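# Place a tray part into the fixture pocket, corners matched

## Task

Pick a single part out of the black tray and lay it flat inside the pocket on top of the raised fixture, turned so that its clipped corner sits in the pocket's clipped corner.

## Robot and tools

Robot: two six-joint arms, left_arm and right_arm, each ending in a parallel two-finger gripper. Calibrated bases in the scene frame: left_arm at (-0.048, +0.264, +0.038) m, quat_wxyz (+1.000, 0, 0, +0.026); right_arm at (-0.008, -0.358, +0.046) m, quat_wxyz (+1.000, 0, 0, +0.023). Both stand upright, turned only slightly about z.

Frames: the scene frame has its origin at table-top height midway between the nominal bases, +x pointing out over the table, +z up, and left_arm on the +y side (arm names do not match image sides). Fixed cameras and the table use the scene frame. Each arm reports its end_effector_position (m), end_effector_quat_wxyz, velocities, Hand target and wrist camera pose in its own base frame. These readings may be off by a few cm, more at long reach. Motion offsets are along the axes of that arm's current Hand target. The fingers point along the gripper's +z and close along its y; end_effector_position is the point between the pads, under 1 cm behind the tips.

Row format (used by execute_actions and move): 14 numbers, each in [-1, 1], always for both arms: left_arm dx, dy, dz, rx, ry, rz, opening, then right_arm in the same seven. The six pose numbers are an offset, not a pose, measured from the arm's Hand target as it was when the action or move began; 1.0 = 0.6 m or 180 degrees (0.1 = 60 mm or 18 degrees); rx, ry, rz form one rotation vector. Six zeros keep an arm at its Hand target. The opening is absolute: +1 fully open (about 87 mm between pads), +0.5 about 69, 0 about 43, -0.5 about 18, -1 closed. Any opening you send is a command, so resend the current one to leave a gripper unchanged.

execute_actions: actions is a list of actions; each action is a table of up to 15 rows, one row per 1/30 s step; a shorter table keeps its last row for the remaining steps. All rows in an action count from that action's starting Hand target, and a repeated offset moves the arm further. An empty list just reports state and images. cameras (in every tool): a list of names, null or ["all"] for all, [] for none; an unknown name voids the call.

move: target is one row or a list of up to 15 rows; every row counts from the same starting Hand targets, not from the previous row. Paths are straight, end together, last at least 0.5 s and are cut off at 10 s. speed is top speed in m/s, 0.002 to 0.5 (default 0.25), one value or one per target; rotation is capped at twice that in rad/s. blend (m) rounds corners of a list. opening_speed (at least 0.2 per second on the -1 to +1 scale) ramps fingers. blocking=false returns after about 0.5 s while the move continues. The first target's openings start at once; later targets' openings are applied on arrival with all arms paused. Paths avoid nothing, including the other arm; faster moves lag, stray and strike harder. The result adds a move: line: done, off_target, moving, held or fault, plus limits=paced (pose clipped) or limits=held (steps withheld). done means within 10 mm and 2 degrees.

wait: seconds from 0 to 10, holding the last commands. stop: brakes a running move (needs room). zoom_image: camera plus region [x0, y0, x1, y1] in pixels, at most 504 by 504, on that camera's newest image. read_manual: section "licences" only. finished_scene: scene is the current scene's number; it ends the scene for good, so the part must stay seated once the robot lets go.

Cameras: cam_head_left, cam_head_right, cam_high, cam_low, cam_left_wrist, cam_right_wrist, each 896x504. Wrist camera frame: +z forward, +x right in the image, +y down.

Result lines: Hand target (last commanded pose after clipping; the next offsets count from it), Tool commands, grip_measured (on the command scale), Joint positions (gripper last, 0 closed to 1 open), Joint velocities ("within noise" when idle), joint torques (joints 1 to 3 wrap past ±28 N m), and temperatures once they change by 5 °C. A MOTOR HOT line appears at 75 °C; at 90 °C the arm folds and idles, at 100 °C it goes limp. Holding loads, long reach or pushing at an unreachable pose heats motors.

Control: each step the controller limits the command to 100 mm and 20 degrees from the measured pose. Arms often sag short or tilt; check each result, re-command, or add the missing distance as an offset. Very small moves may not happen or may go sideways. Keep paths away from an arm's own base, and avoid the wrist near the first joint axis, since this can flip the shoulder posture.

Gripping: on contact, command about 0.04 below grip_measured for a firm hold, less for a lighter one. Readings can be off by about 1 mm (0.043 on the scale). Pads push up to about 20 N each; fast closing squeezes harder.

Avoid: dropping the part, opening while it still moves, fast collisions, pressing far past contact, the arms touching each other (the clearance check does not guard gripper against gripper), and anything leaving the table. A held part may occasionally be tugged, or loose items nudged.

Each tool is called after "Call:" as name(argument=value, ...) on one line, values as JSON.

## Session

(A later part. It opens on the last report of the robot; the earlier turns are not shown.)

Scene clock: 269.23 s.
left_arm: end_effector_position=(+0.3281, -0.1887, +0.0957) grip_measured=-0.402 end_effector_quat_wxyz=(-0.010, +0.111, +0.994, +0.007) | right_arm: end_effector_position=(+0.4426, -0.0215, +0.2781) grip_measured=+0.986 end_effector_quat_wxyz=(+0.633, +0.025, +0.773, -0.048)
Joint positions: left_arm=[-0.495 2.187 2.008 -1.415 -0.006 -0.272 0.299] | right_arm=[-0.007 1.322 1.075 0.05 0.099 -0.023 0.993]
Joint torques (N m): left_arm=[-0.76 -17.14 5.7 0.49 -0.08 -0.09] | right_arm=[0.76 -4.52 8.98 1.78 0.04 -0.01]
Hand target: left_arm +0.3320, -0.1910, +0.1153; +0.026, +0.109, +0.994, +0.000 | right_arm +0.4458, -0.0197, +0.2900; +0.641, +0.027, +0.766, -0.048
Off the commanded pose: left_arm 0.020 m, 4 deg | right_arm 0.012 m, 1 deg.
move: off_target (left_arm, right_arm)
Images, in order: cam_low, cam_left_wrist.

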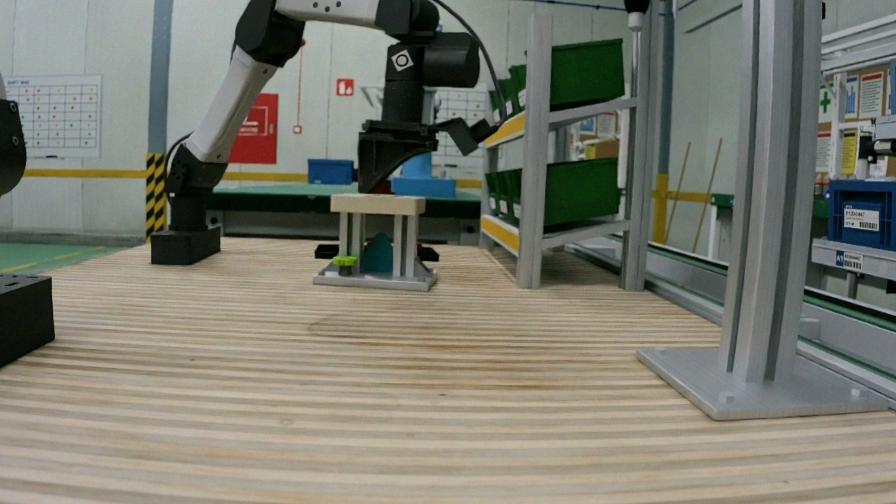

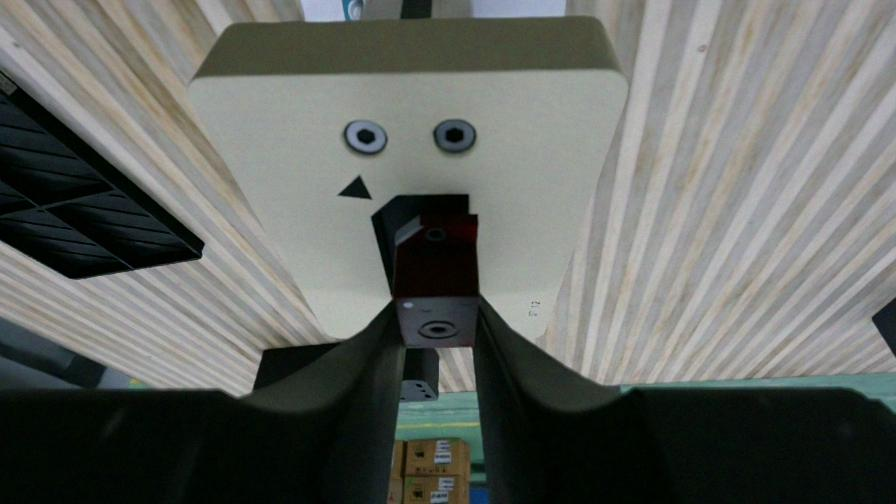

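Call:
move(target=[-0.0055,0.0065,0,0,0,0,-0.55,0,0,0,0,0,0,1], speed=0.06, cameras=["cam_left_wrist","cam_low"])

Call:
zoom_image(camera="cam_left_wrist", region=[340, 140, 540, 310])

Call:
zoom_image(camera="cam_low", region=[320, 130, 450, 230])

Scene clock: 281.30 s.
left_arm: end_effector_position=(+0.3284, -0.1887, +0.0957) grip_measured=-0.402 end_effector_quat_wxyz=(-0.009, +0.111, +0.994, +0.007) | right_arm: end_effector_position=(+0.4426, -0.0215, +0.2781) grip_measured=+0.986 end_effector_quat_wxyz=(+0.633, +0.025, +0.773, -0.048)
Joint positions: left_arm=[-0.495 2.187 2.008 -1.414 -0.007 -0.272 0.299] | right_arm=[-0.007 1.322 1.075 0.05 0.099 -0.023 0.993]
Joint torques (N m): left_arm=[0.25 -16.25 7.19 0.42 -0.08 0.02] | right_arm=[0.77 -4.52 8.96 1.78 0.05 -0.01]
Hand target: left_arm +0.3361, -0.1879, +0.1154; +0.026, +0.109, +0.994, +0.000 | right_arm +0.4458, -0.0197, +0.2900; +0.641, +0.027, +0.765, -0.048
Off the commanded pose: left_arm 0.021 m, 4 deg | right_arm 0.012 m, 1 deg.
move: off_target (left_arm, right_arm)
Images, in order: cam_low, cam_left_wrist.

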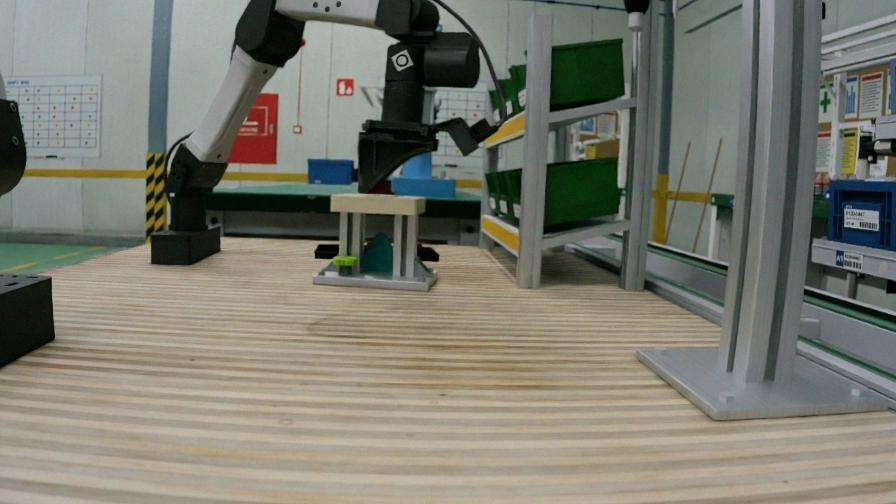

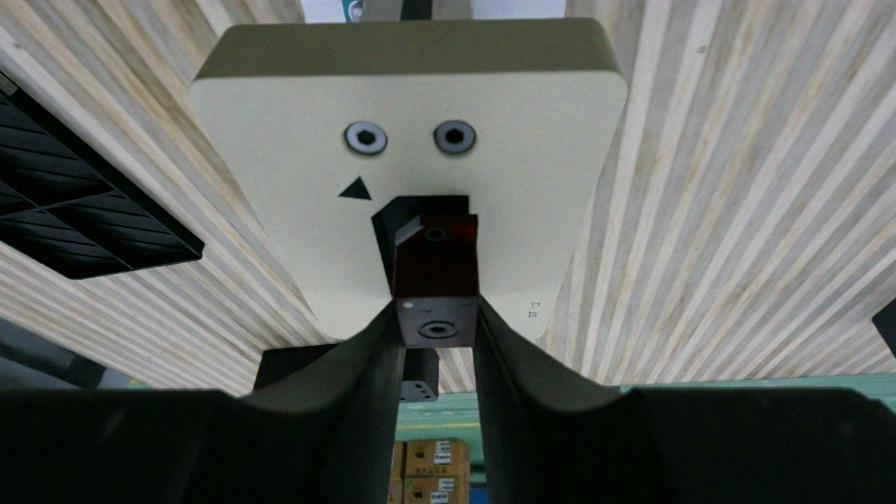

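Scaled by 2.520 from the camera's 896x504 image, which has a finer 1280x720 frame.

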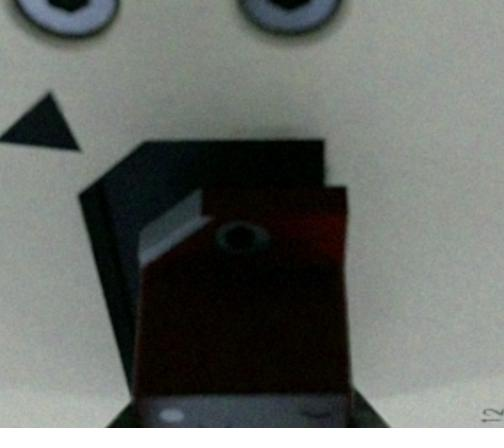

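Scaled by 3.877 from the camera's 896x504 image, which has a finer 1280x720 frame.

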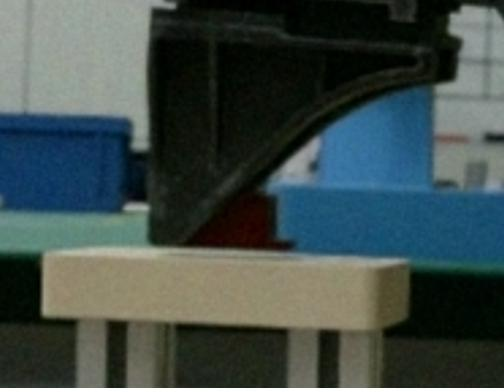

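Call:
move(target=[-0.002,0.005,0,0,0,0,-0.55,0,0,0,0,0,0,1], speed=0.06, cameras=["cam_left_wrist"])

Call:
zoom_image(camera="cam_left_wrist", region=[340, 140, 540, 310])

Scene clock: 284.93 s.
left_arm: end_effector_position=(+0.3297, -0.1864, +0.0957) grip_measured=-0.402 end_effector_quat_wxyz=(-0.009, +0.108, +0.994, +0.007) | right_arm: end_effector_position=(+0.4426, -0.0215, +0.2781) grip_measured=+0.986 end_effector_quat_wxyz=(+0.633, +0.025, +0.773, -0.048)
Joint positions: left_arm=[-0.488 2.187 2.008 -1.414 -0.007 -0.272 0.299] | right_arm=[-0.007 1.322 1.075 0.05 0.099 -0.023 0.993]
Joint torques (N m): left_arm=[0.27 -16.09 7.47 0.4 -0.08 0.1] | right_arm=[0.76 -4.53 8.96 1.78 0.04 -0.01]
Hand target: left_arm +0.3378, -0.1853, +0.1155; +0.026, +0.109, +0.994, +0.000 | right_arm +0.4458, -0.0197, +0.2900; +0.641, +0.027, +0.765, -0.048
Off the commanded pose: left_arm 0.021 m, 4 deg | right_arm 0.012 m, 1 deg.
move: off_target (left_arm, right_arm)
Images, in order: cam_left_wrist.

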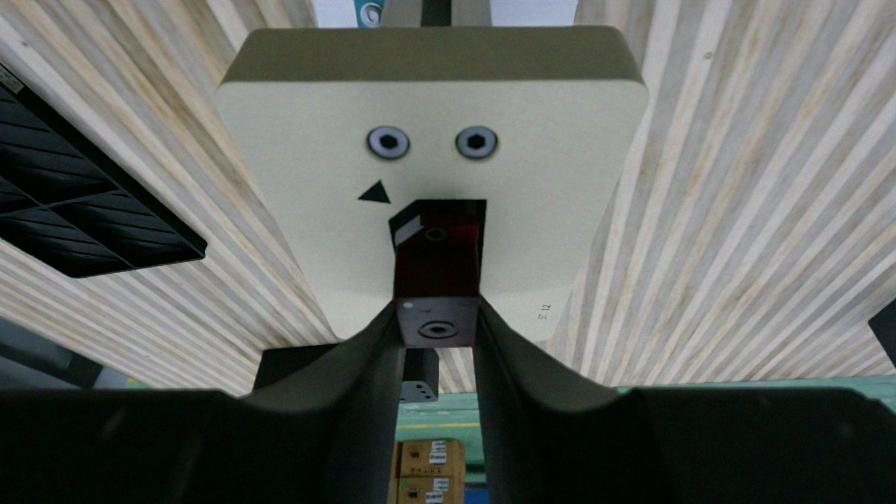

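Scaled by 2.520 from the camera's 896x504 image, which has a finer 1280x720 frame.

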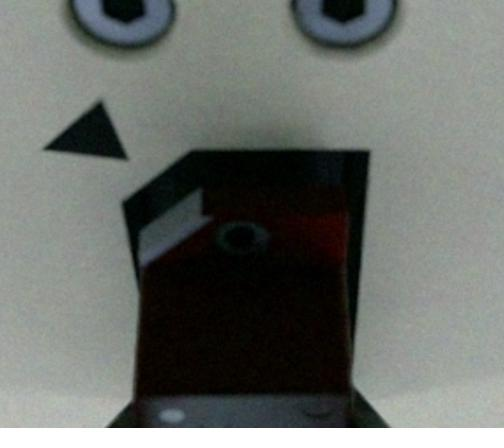

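Call:
move(target=[-0.002,0,0.02,0,0,0,-0.55,0,0,0,0,0,0,1], speed=0.04, cameras=["cam_left_wrist","cam_low"])

Call:
zoom_image(camera="cam_left_wrist", region=[340, 140, 540, 310])

Call:
zoom_image(camera="cam_low", region=[320, 130, 450, 230])

Scene clock: 293.13 s.
left_arm: end_effector_position=(+0.3321, -0.1872, +0.0923) grip_measured=-0.402 end_effector_quat_wxyz=(-0.005, +0.108, +0.994, +0.006) | right_arm: end_effector_position=(+0.4426, -0.0215, +0.2781) grip_measured=+0.986 end_effector_quat_wxyz=(+0.633, +0.025, +0.773, -0.048)
Joint positions: left_arm=[-0.488 2.187 1.996 -1.393 -0.007 -0.272 0.299] | right_arm=[-0.007 1.322 1.075 0.05 0.099 -0.023 0.993]
Joint torques (N m): left_arm=[0.35 -15.53 4.94 0.64 -0.08 0.11] | right_arm=[0.76 -4.53 8.96 1.78 0.04 -0.01]
Hand target: left_arm +0.3396, -0.1856, +0.1036; +0.026, +0.109, +0.994, +0.000 | right_arm +0.4458, -0.0197, +0.2900; +0.641, +0.027, +0.765, -0.048
Off the commanded pose: left_arm 0.014 m, 4 deg | right_arm 0.012 m, 1 deg.
move: off_target (left_arm, right_arm)
Images, in order: cam_low, cam_left_wrist.

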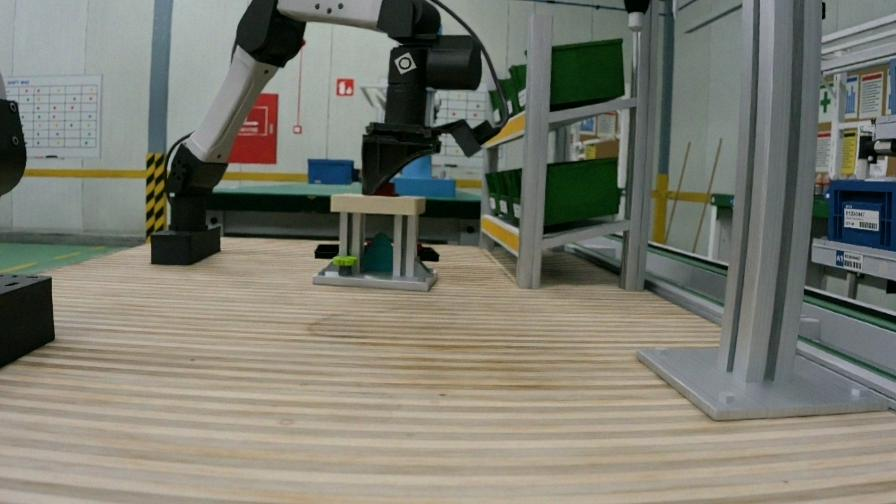

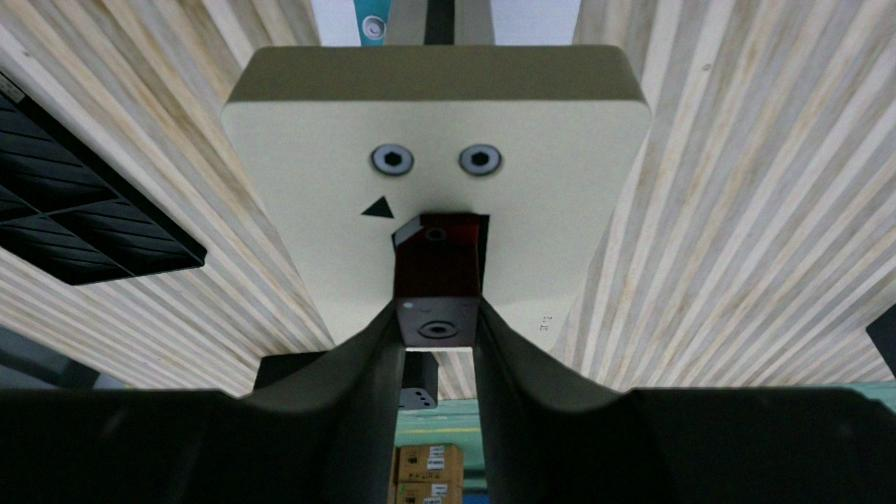

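Scaled by 2.520 from the camera's 896x504 image, which has a finer 1280x720 frame.

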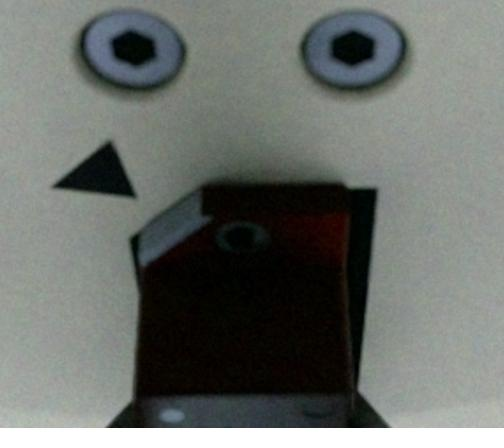

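Scaled by 3.877 from the camera's 896x504 image, which has a finer 1280x720 frame.

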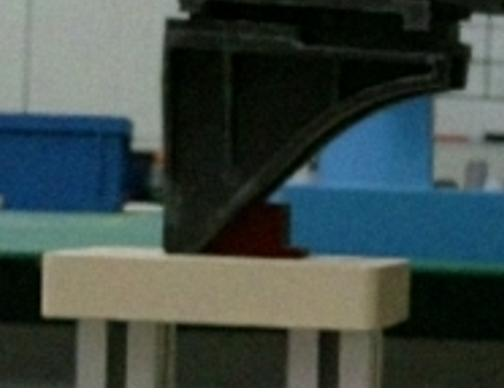

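Call:
move(target=[0.006,-0.005,0.006,0,0,0,-0.55,0,0,0,0,0,0,1], speed=0.04, cameras=["cam_left_wrist","cam_low"])

Call:
zoom_image(camera="cam_left_wrist", region=[340, 140, 540, 310])

Call:
zoom_image(camera="cam_low", region=[320, 130, 450, 230])

Scene clock: 299.57 s.
left_arm: end_effector_position=(+0.3319, -0.1871, +0.0922) grip_measured=-0.402 end_effector_quat_wxyz=(+0.003, +0.108, +0.994, +0.003) | right_arm: end_effector_position=(+0.4426, -0.0215, +0.2781) grip_measured=+0.986 end_effector_quat_wxyz=(+0.633, +0.025, +0.773, -0.048)
Joint positions: left_arm=[-0.488 2.166 1.965 -1.366 -0.008 -0.271 0.299] | right_arm=[-0.007 1.322 1.075 0.05 0.099 -0.023 0.993]
Joint torques (N m): left_arm=[-0.49 -14.57 4.53 0.62 -0.07 0.02] | right_arm=[0.76 -4.52 8.98 1.78 0.04 -0.01]
Hand target: left_arm +0.3356, -0.1877, +0.0998; +0.026, +0.109, +0.994, +0.000 | right_arm +0.4458, -0.0197, +0.2901; +0.641, +0.027, +0.765, -0.048
Off the commanded pose: left_arm 0.009 m, 3 deg | right_arm 0.012 m, 1 deg.
move: off_target (left_arm, right_arm)
Images, in order: cam_low, cam_left_wrist.

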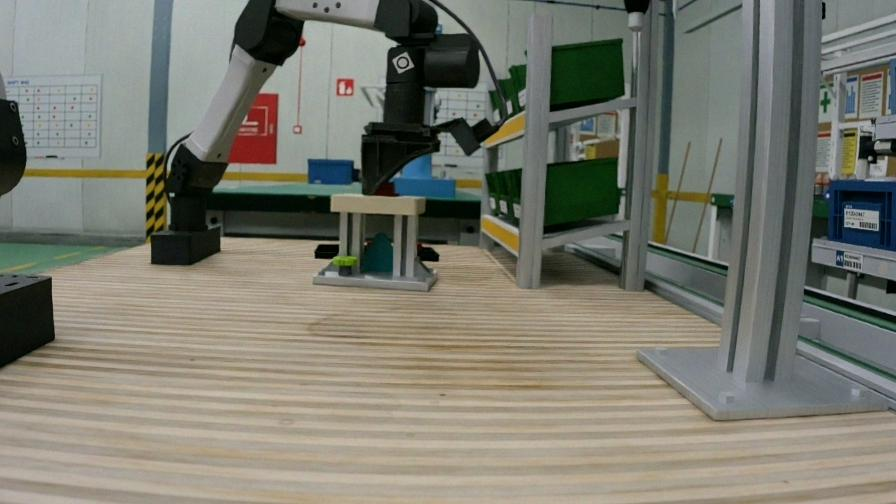

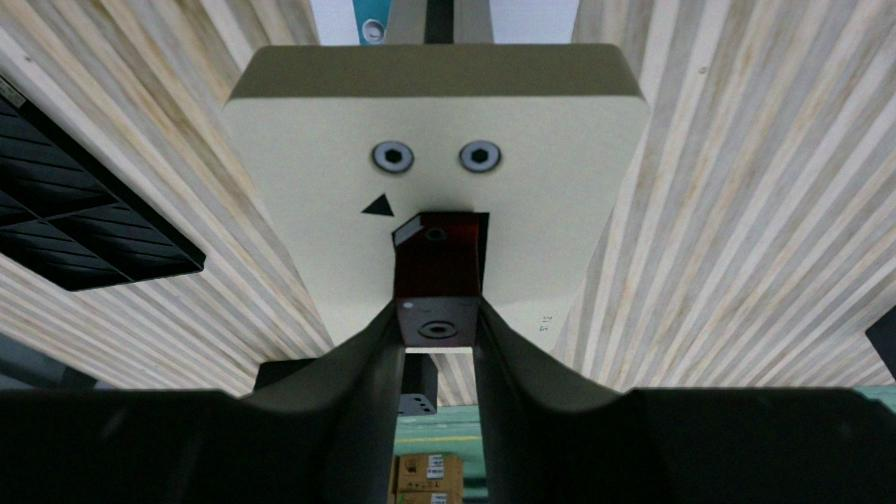

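Scaled by 2.520 from the camera's 896x504 image, which has a finer 1280x720 frame.

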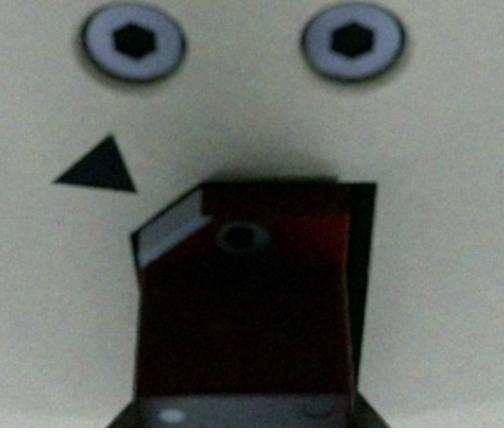

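Scaled by 3.877 from the camera's 896x504 image, which has a finer 1280x720 frame.

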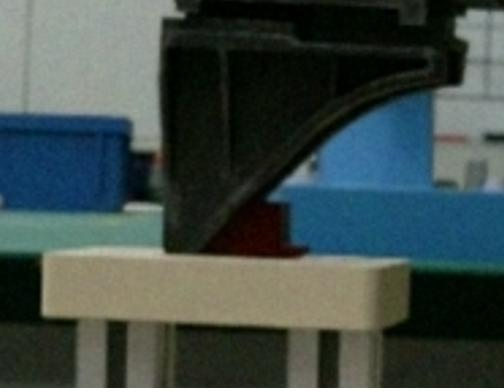

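Call:
move(target=[0.004,-0.005,0.003,0,0.011,0,-0.55,0,0,0,0,0,0,1], speed=0.04, cameras=["cam_left_wrist","cam_low"])

Call:
zoom_image(camera="cam_left_wrist", region=[340, 140, 540, 310])

Call:
zoom_image(camera="cam_low", region=[320, 130, 450, 230])

Scene clock: 305.17 s.
left_arm: end_effector_position=(+0.3320, -0.1871, +0.0924) grip_measured=-0.402 end_effector_quat_wxyz=(+0.003, +0.108, +0.994, +0.003) | right_arm: end_effector_position=(+0.4426, -0.0215, +0.2781) grip_measured=+0.986 end_effector_quat_wxyz=(+0.633, +0.025, +0.773, -0.048)
Joint positions: left_arm=[-0.488 2.166 1.966 -1.367 -0.008 -0.271 0.299] | right_arm=[-0.007 1.322 1.075 0.05 0.099 -0.023 0.993]
Joint torques (N m): left_arm=[-0.9 -11.55 7.91 0.26 0.04 -0.03] | right_arm=[0.77 -4.53 8.96 1.78 0.04 -0.01]
Hand target: left_arm +0.3328, -0.1901, +0.0978; +0.009, +0.109, +0.994, +0.002 | right_arm +0.4458, -0.0197, +0.2901; +0.641, +0.027, +0.765, -0.048
Off the commanded pose: left_arm 0.006 m, 1 deg | right_arm 0.012 m, 1 deg.
move: off_target (right_arm)
Images, in order: cam_low, cam_left_wrist.

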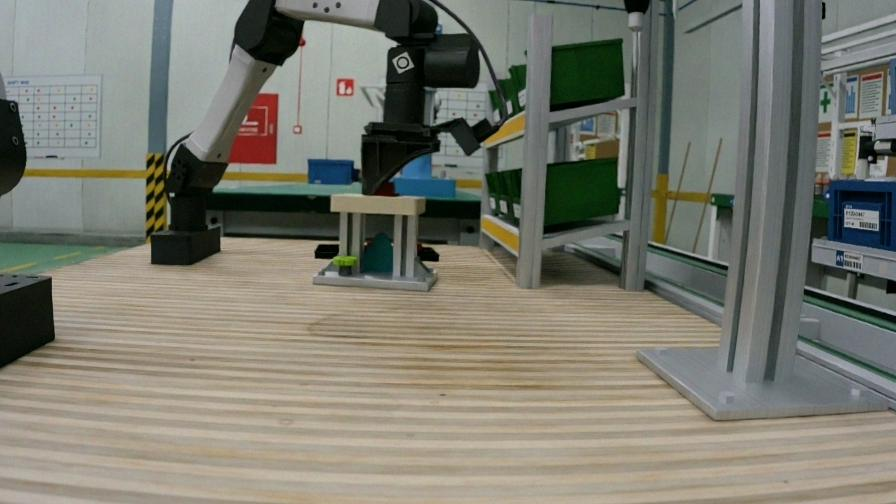

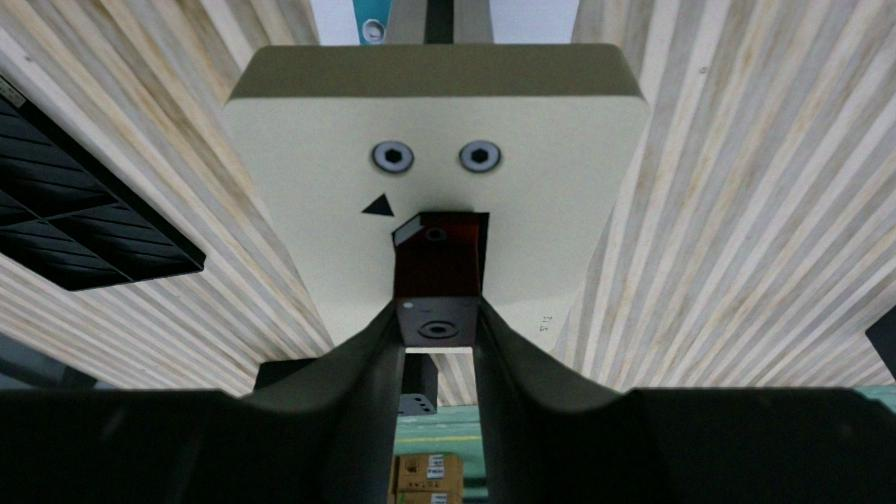

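Scaled by 2.520 from the camera's 896x504 image, which has a finer 1280x720 frame.

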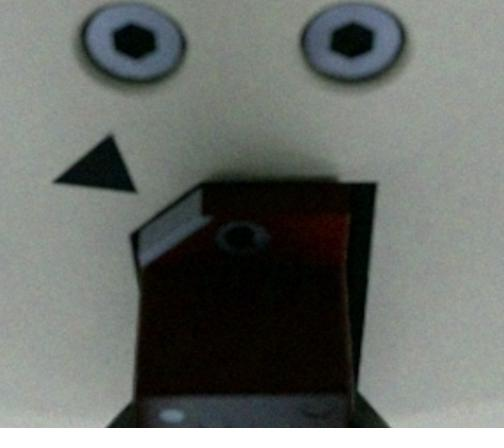

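Scaled by 3.877 from the camera's 896x504 image, which has a finer 1280x720 frame.

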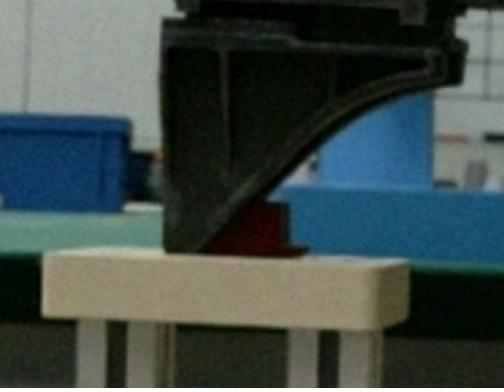

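Stuck; torque is building opposite. More.

Call:
move(target=[0.006,-0.003,0.004,0,0,0,-0.55,0,0,0,0,0,0,1], speed=0.04, cameras=["cam_left_wrist"])

Call:
zoom_image(camera="cam_left_wrist", region=[340, 140, 540, 310])

Scene clock: 308.30 s.
left_arm: end_effector_position=(+0.3316, -0.1879, +0.0924) grip_measured=-0.402 end_effector_quat_wxyz=(+0.004, +0.110, +0.994, +0.004) | right_arm: end_effector_position=(+0.4426, -0.0215, +0.2781) grip_measured=+0.986 end_effector_quat_wxyz=(+0.633, +0.025, +0.773, -0.048)
Joint positions: left_arm=[-0.491 2.166 1.966 -1.367 -0.01 -0.271 0.299] | right_arm=[-0.007 1.322 1.075 0.05 0.099 -0.023 0.993]
Joint torques (N m): left_arm=[-1.18 -12.89 4.83 0.43 0.06 -0.09] | right_arm=[0.77 -4.52 8.96 1.78 0.04 -0.01]
Hand target: left_arm +0.3289, -0.1911, +0.0953; +0.009, +0.109, +0.994, +0.002 | right_arm +0.4458, -0.0197, +0.2901; +0.641, +0.027, +0.765, -0.048
Off the commanded pose: left_arm 0.005 m, 1 deg | right_arm 0.012 m, 1 deg.
move: off_target (right_arm)
Images, in order: cam_left_wrist.

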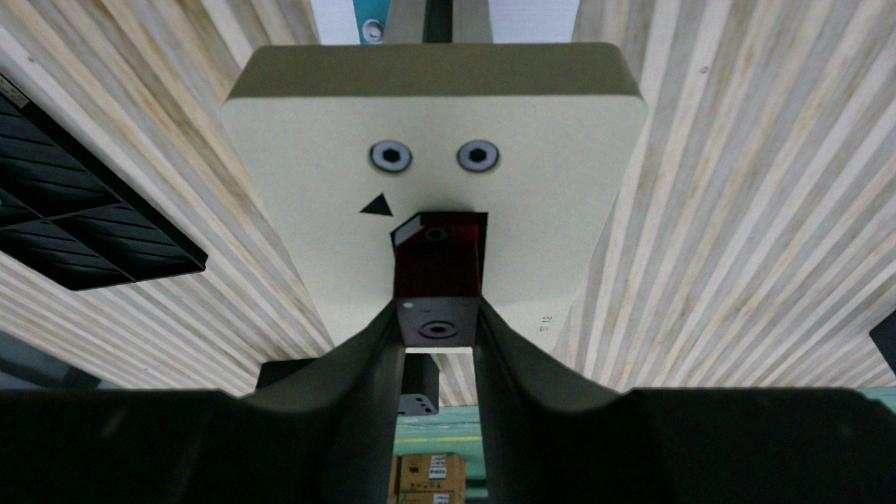

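Scaled by 2.520 from the camera's 896x504 image, which has a finer 1280x720 frame.

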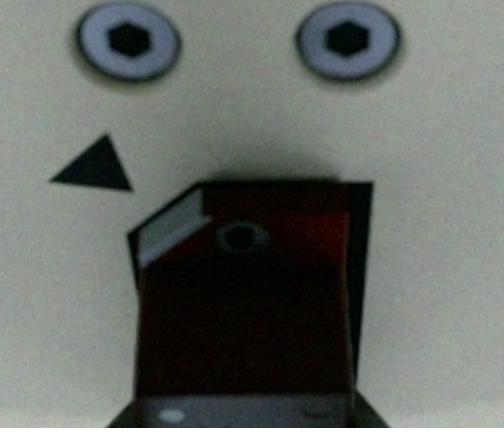

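Call:
move(target=[0.006,-0.002,0.004,0,0,0,-0.55,0,0,0,0,0,0,1], speed=0.04, cameras=["cam_left_wrist"])

Call:
zoom_image(camera="cam_left_wrist", region=[340, 140, 540, 310])

Scene clock: 312.70 s.
left_arm: end_effector_position=(+0.3286, -0.1871, +0.0917) grip_measured=-0.402 end_effector_quat_wxyz=(+0.004, +0.111, +0.994, +0.007) | right_arm: end_effector_position=(+0.4426, -0.0215, +0.2781) grip_measured=+0.986 end_effector_quat_wxyz=(+0.633, +0.025, +0.773, -0.048)
Joint positions: left_arm=[-0.495 2.155 1.945 -1.359 -0.015 -0.273 0.299] | right_arm=[-0.007 1.322 1.075 0.05 0.099 -0.023 0.993]
Joint torques (N m): left_arm=[-1.26 -13.04 3.75 0.53 0.11 -0.13] | right_arm=[0.77 -4.52 8.96 1.78 0.04 -0.01]
Hand target: left_arm +0.3252, -0.1914, +0.0928; +0.009, +0.109, +0.994, +0.002 | right_arm +0.4458, -0.0197, +0.2901; +0.641, +0.027, +0.765, -0.048
Off the commanded pose: left_arm 0.006 m, 1 deg | right_arm 0.012 m, 1 deg.
move: off_target (right_arm)
Images, in order: cam_left_wrist.

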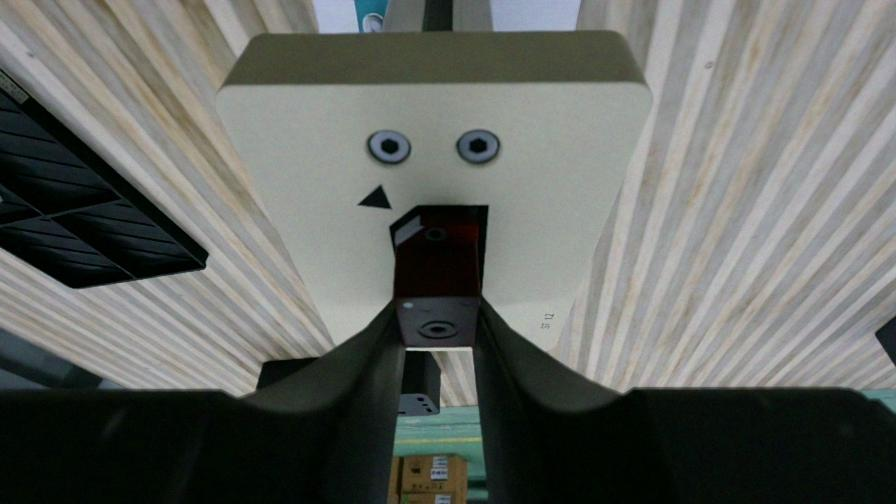

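Scaled by 2.520 from the camera's 896x504 image, which has a finer 1280x720 frame.

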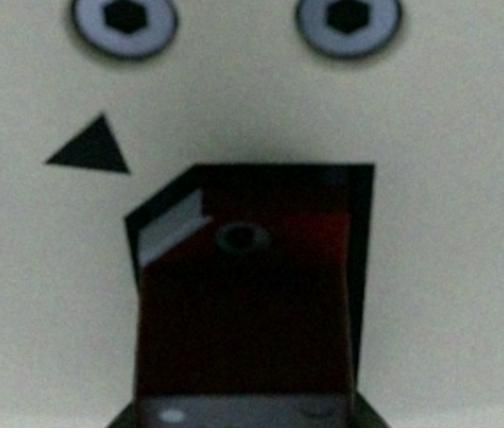

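Call:
move(target=[-0.008,-0.002,0.006,0,0,0,-0.55,0,0,0,0,0,0,1], speed=0.03, cameras=["cam_left_wrist","cam_low"])

Call:
zoom_image(camera="cam_left_wrist", region=[340, 140, 540, 310])

Call:
zoom_image(camera="cam_low", region=[320, 130, 450, 230])

Scene clock: 319.07 s.
left_arm: end_effector_position=(+0.3287, -0.1872, +0.0918) grip_measured=-0.402 end_effector_quat_wxyz=(+0.004, +0.111, +0.994, +0.007) | right_arm: end_effector_position=(+0.4426, -0.0215, +0.2781) grip_measured=+0.986 end_effector_quat_wxyz=(+0.633, +0.025, +0.773, -0.048)
Joint positions: left_arm=[-0.495 2.154 1.945 -1.359 -0.015 -0.273 0.299] | right_arm=[-0.007 1.322 1.075 0.05 0.099 -0.023 0.993]
Joint torques (N m): left_arm=[-1.22 -10.89 5.78 0.54 0.11 -0.12] | right_arm=[0.77 -4.53 8.96 1.78 0.04 -0.01]
Hand target: left_arm +0.3297, -0.1937, +0.0894; +0.009, +0.109, +0.994, +0.002 | right_arm +0.4458, -0.0197, +0.2901; +0.641, +0.027, +0.765, -0.048
Off the commanded pose: left_arm 0.007 m, 1 deg | right_arm 0.012 m, 1 deg.
move: off_target (right_arm)
Images, in order: cam_low, cam_left_wrist.

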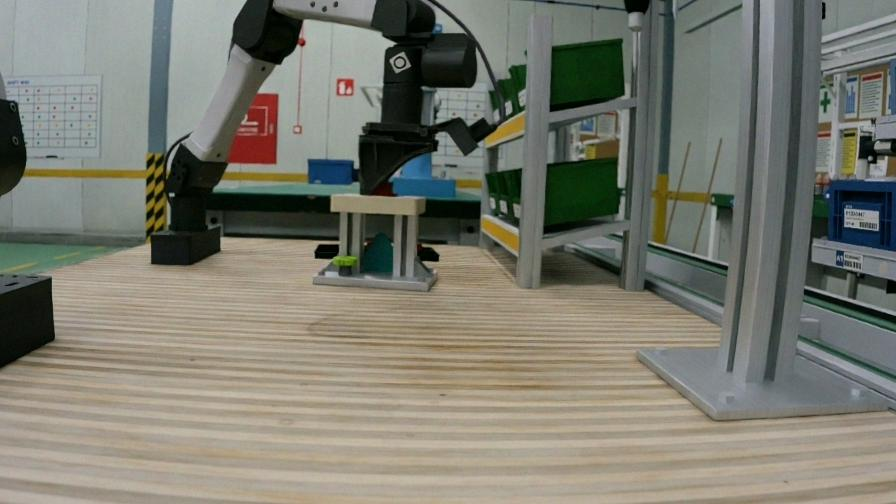

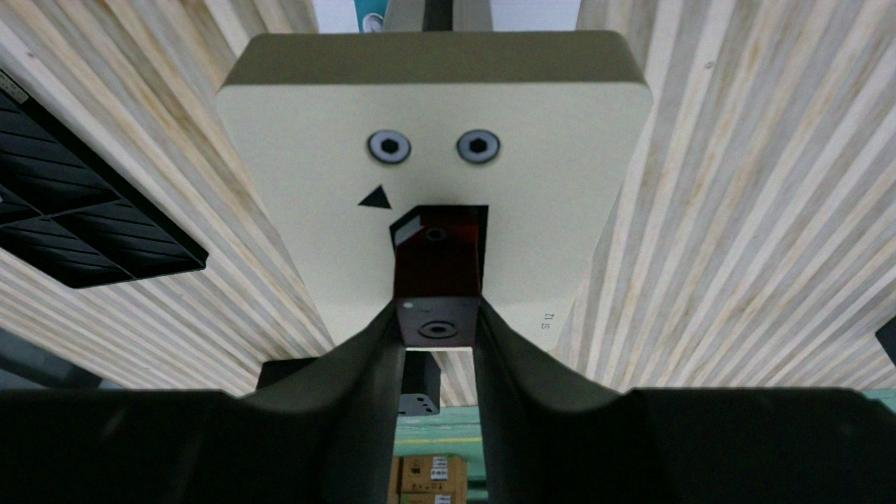

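Scaled by 2.520 from the camera's 896x504 image, which has a finer 1280x720 frame.

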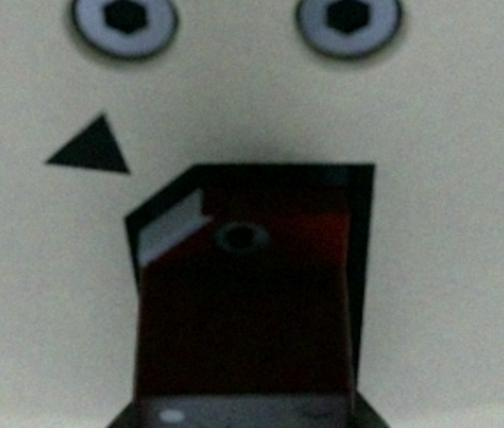

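Scaled by 3.877 from the camera's 896x504 image, which has a finer 1280x720 frame.

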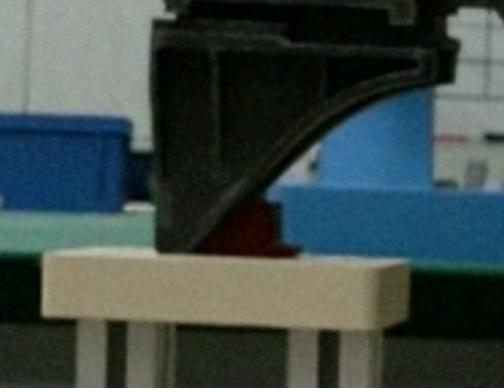

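Call:
move(target=[-0.006,0,-0.003,0,0,0,-0.55,0,0,0,0,0,0,1], speed=0.03, cameras=["cam_left_wrist"])

Call:
zoom_image(camera="cam_left_wrist", region=[340, 140, 540, 310])

Scene clock: 326.33 s.
left_arm: end_effector_position=(+0.3290, -0.1874, +0.0925) grip_measured=-0.402 end_effector_quat_wxyz=(+0.005, +0.111, +0.994, +0.006) | right_arm: end_effector_position=(+0.4426, -0.0215, +0.2781) grip_measured=+0.986 end_effector_quat_wxyz=(+0.633, +0.025, +0.773, -0.048)
Joint positions: left_arm=[-0.495 2.154 1.948 -1.36 -0.015 -0.273 0.299] | right_arm=[-0.007 1.322 1.075 0.05 0.099 -0.023 0.993]
Joint torques (N m): left_arm=[-0.99 -9.39 8.55 0.4 0.11 -0.1] | right_arm=[0.77 -4.53 8.98 1.78 0.04 -0.01]
Hand target: left_arm +0.3331, -0.1944, +0.0912; +0.009, +0.109, +0.994, +0.002 | right_arm +0.4458, -0.0197, +0.2901; +0.641, +0.027, +0.765, -0.048
Off the commanded pose: left_arm 0.008 m, 1 deg | right_arm 0.012 m, 1 deg.
move: off_target (right_arm)
Images, in order: cam_left_wrist.

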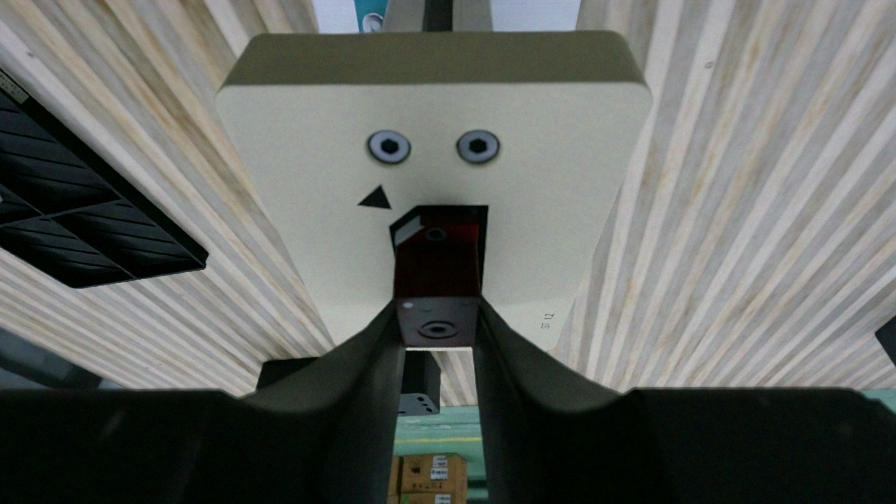

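Scaled by 2.520 from the camera's 896x504 image, which has a finer 1280x720 frame.

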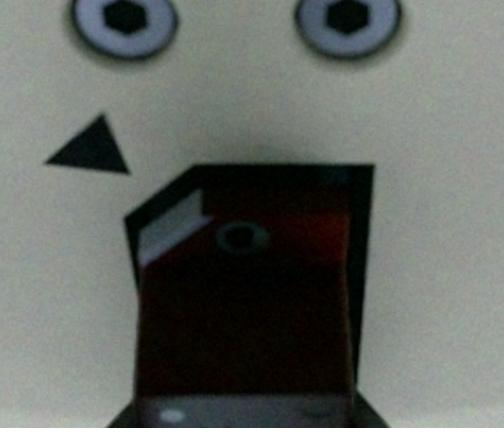

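Call:
move(target=[-0.005,-0.001,-0.003,0,0,0,-0.55,0,0,0,0,0,0,1], speed=0.03, cameras=["cam_left_wrist"])

Call:
zoom_image(camera="cam_left_wrist", region=[340, 140, 540, 310])

Scene clock: 329.90 s.
left_arm: end_effector_position=(+0.3336, -0.1898, +0.0932) grip_measured=-0.402 end_effector_quat_wxyz=(+0.008, +0.111, +0.994, +0.005) | right_arm: end_effector_position=(+0.4426, -0.0215, +0.2781) grip_measured=+0.986 end_effector_quat_wxyz=(+0.633, +0.025, +0.773, -0.048)
Joint positions: left_arm=[-0.495 2.17 1.977 -1.366 -0.016 -0.273 0.299] | right_arm=[-0.007 1.322 1.075 0.05 0.099 -0.023 0.993]
Joint torques (N m): left_arm=[-0.92 -9.63 8.73 0.32 0.12 -0.09] | right_arm=[0.77 -4.52 8.98 1.78 0.04 -0.01]
Hand target: left_arm +0.3359, -0.1957, +0.0930; +0.009, +0.109, +0.994, +0.002 | right_arm +0.4458, -0.0197, +0.2901; +0.641, +0.027, +0.765, -0.048
Off the commanded pose: left_arm 0.006 m, 0 deg | right_arm 0.012 m, 1 deg.
move: off_target (right_arm)
Images, in order: cam_left_wrist.

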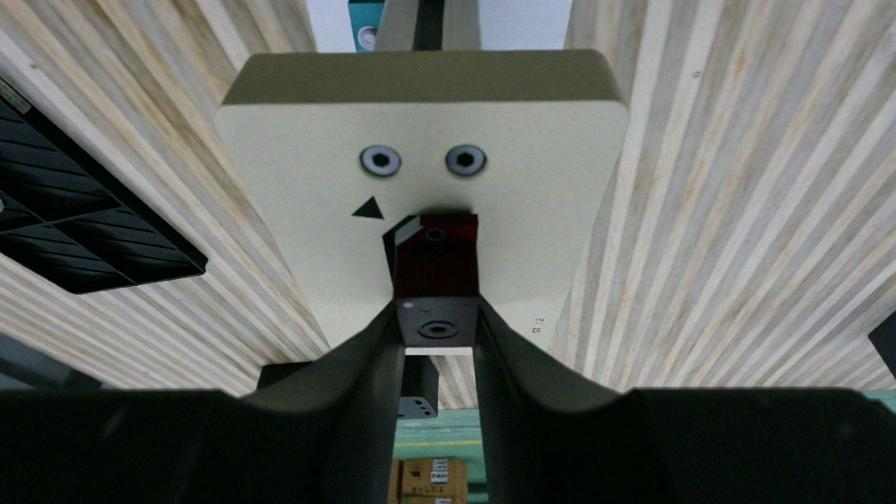

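Scaled by 2.520 from the camera's 896x504 image, which has a finer 1280x720 frame.

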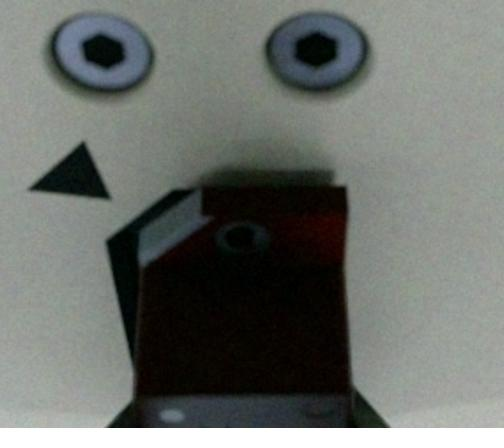

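Call:
move(target=[0,0,0,0,0,0,-0.2,0,0,0,0,0,0,1], opening_speed=0.4, cameras=["cam_left_wrist"])

Call:
move(target=[0.003,-0.006,-0.02,0,0,0,-0.2,0,0,0,0,0,0,1], speed=0.05, cameras=["cam_left_wrist","cam_low"])

Call:
zoom_image(camera="cam_left_wrist", region=[340, 140, 540, 310])

Call:
zoom_image(camera="cam_low", region=[320, 130, 450, 230])

Scene clock: 338.03 s.
left_arm: end_effector_position=(+0.3336, -0.1898, +0.0932) grip_measured=-0.200 end_effector_quat_wxyz=(+0.008, +0.110, +0.994, +0.005) | right_arm: end_effector_position=(+0.4426, -0.0215, +0.2781) grip_measured=+0.986 end_effector_quat_wxyz=(+0.633, +0.025, +0.773, -0.048)
Joint positions: left_arm=[-0.495 2.17 1.977 -1.366 -0.016 -0.274 0.4] | right_arm=[-0.007 1.322 1.075 0.05 0.099 -0.023 0.993]
Joint torques (N m): left_arm=[-0.94 -9.62 8.7 0.32 0.12 -0.08] | right_arm=[0.77 -4.53 8.96 1.78 0.04 -0.01]
Hand target: left_arm +0.3359, -0.1957, +0.0930; +0.009, +0.109, +0.994, +0.002 | right_arm +0.4458, -0.0197, +0.2901; +0.641, +0.027, +0.765, -0.048
Off the commanded pose: left_arm 0.006 m, 0 deg | right_arm 0.012 m, 1 deg.
move: off_target (right_arm)
Images, in order: cam_left_wrist.

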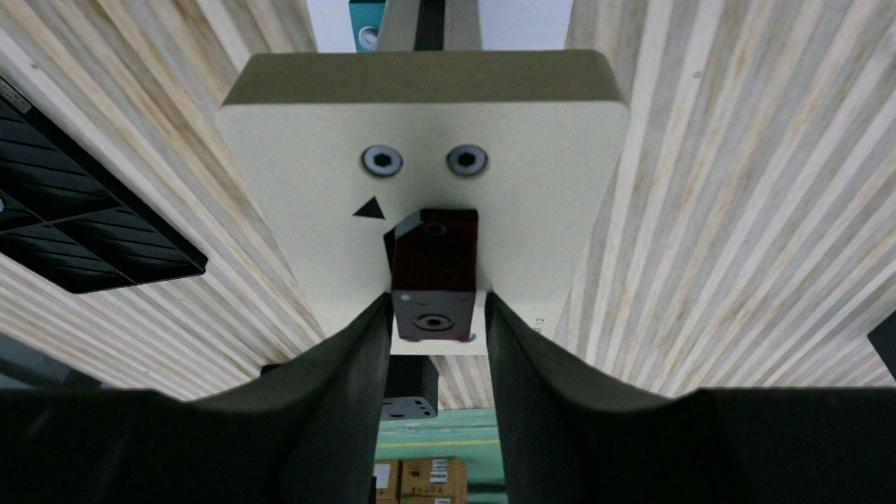

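Scene clock: 338.97 s.
left_arm: end_effector_position=(+0.3345, -0.1947, +0.1051) grip_measured=-0.200 end_effector_quat_wxyz=(+0.016, +0.111, +0.994, +0.002) | right_arm: end_effector_position=(+0.4426, -0.0215, +0.2781) grip_measured=+0.986 end_effector_quat_wxyz=(+0.633, +0.025, +0.773, -0.048)
Joint positions: left_arm=[-0.504 2.17 2.027 -1.4 -0.016 -0.282 0.4] | right_arm=[-0.007 1.322 1.075 0.05 0.099 -0.023 0.993]
Joint torques (N m): left_arm=[-0.95 -9.58 8.58 0.2 0.11 -0.1] | right_arm=[0.77 -4.53 8.98 1.78 0.04 -0.01]
Hand target: left_arm +0.3332, -0.1988, +0.1050; +0.009, +0.109, +0.994, +0.002 | right_arm +0.4458, -0.0197, +0.2901; +0.641, +0.027, +0.765, -0.048
Off the commanded pose: left_arm 0.004 m, 1 deg | right_arm 0.012 m, 1 deg.
move: off_target (right_arm)
Images, in order: cam_low, cam_left_wrist.

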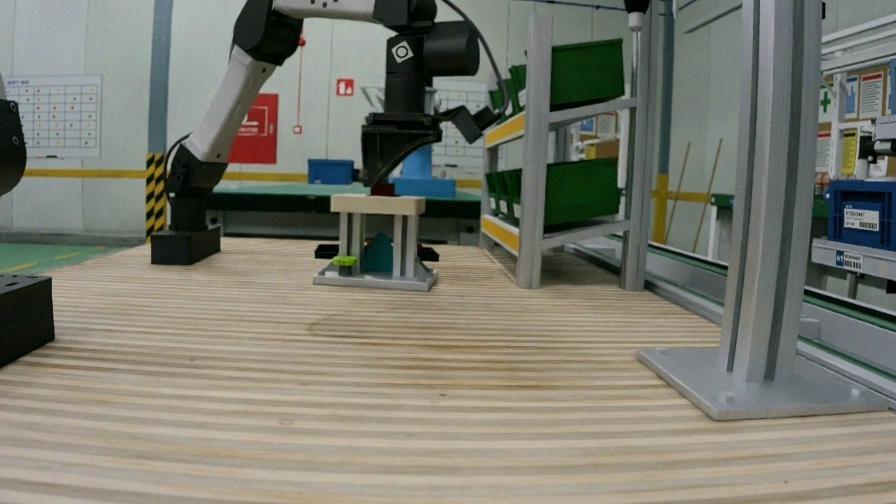

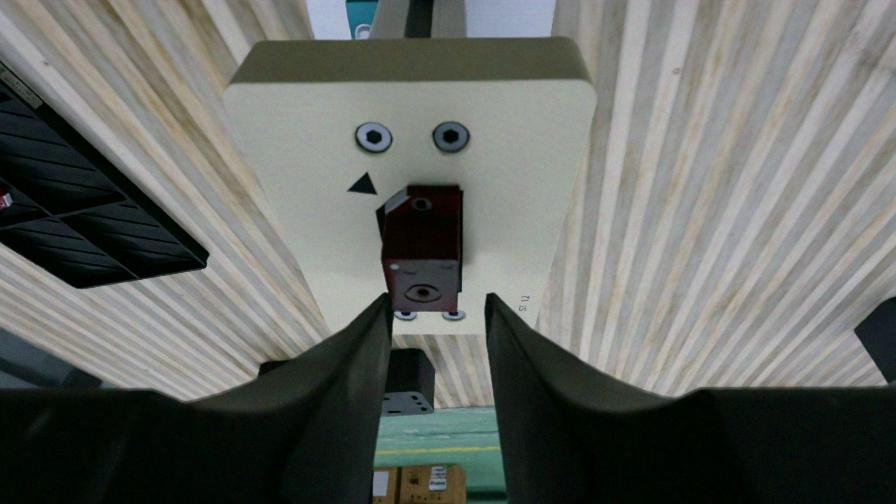

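Scaled by 2.520 from the camera's 896x504 image, which has a finer 1280x720 frame.

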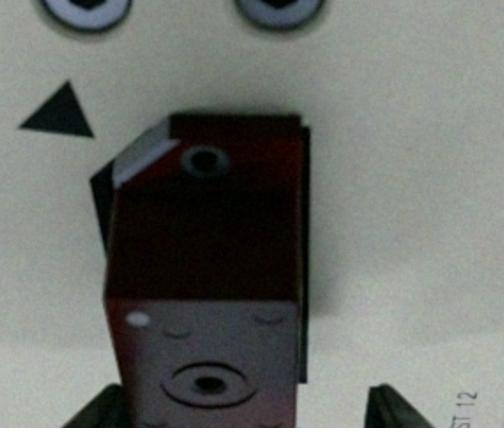

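Scaled by 3.877 from the camera's 896x504 image, which has a finer 1280x720 frame.

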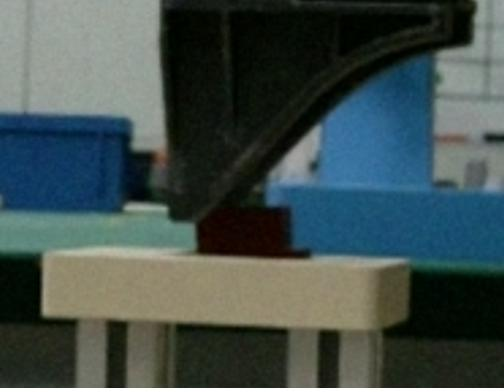

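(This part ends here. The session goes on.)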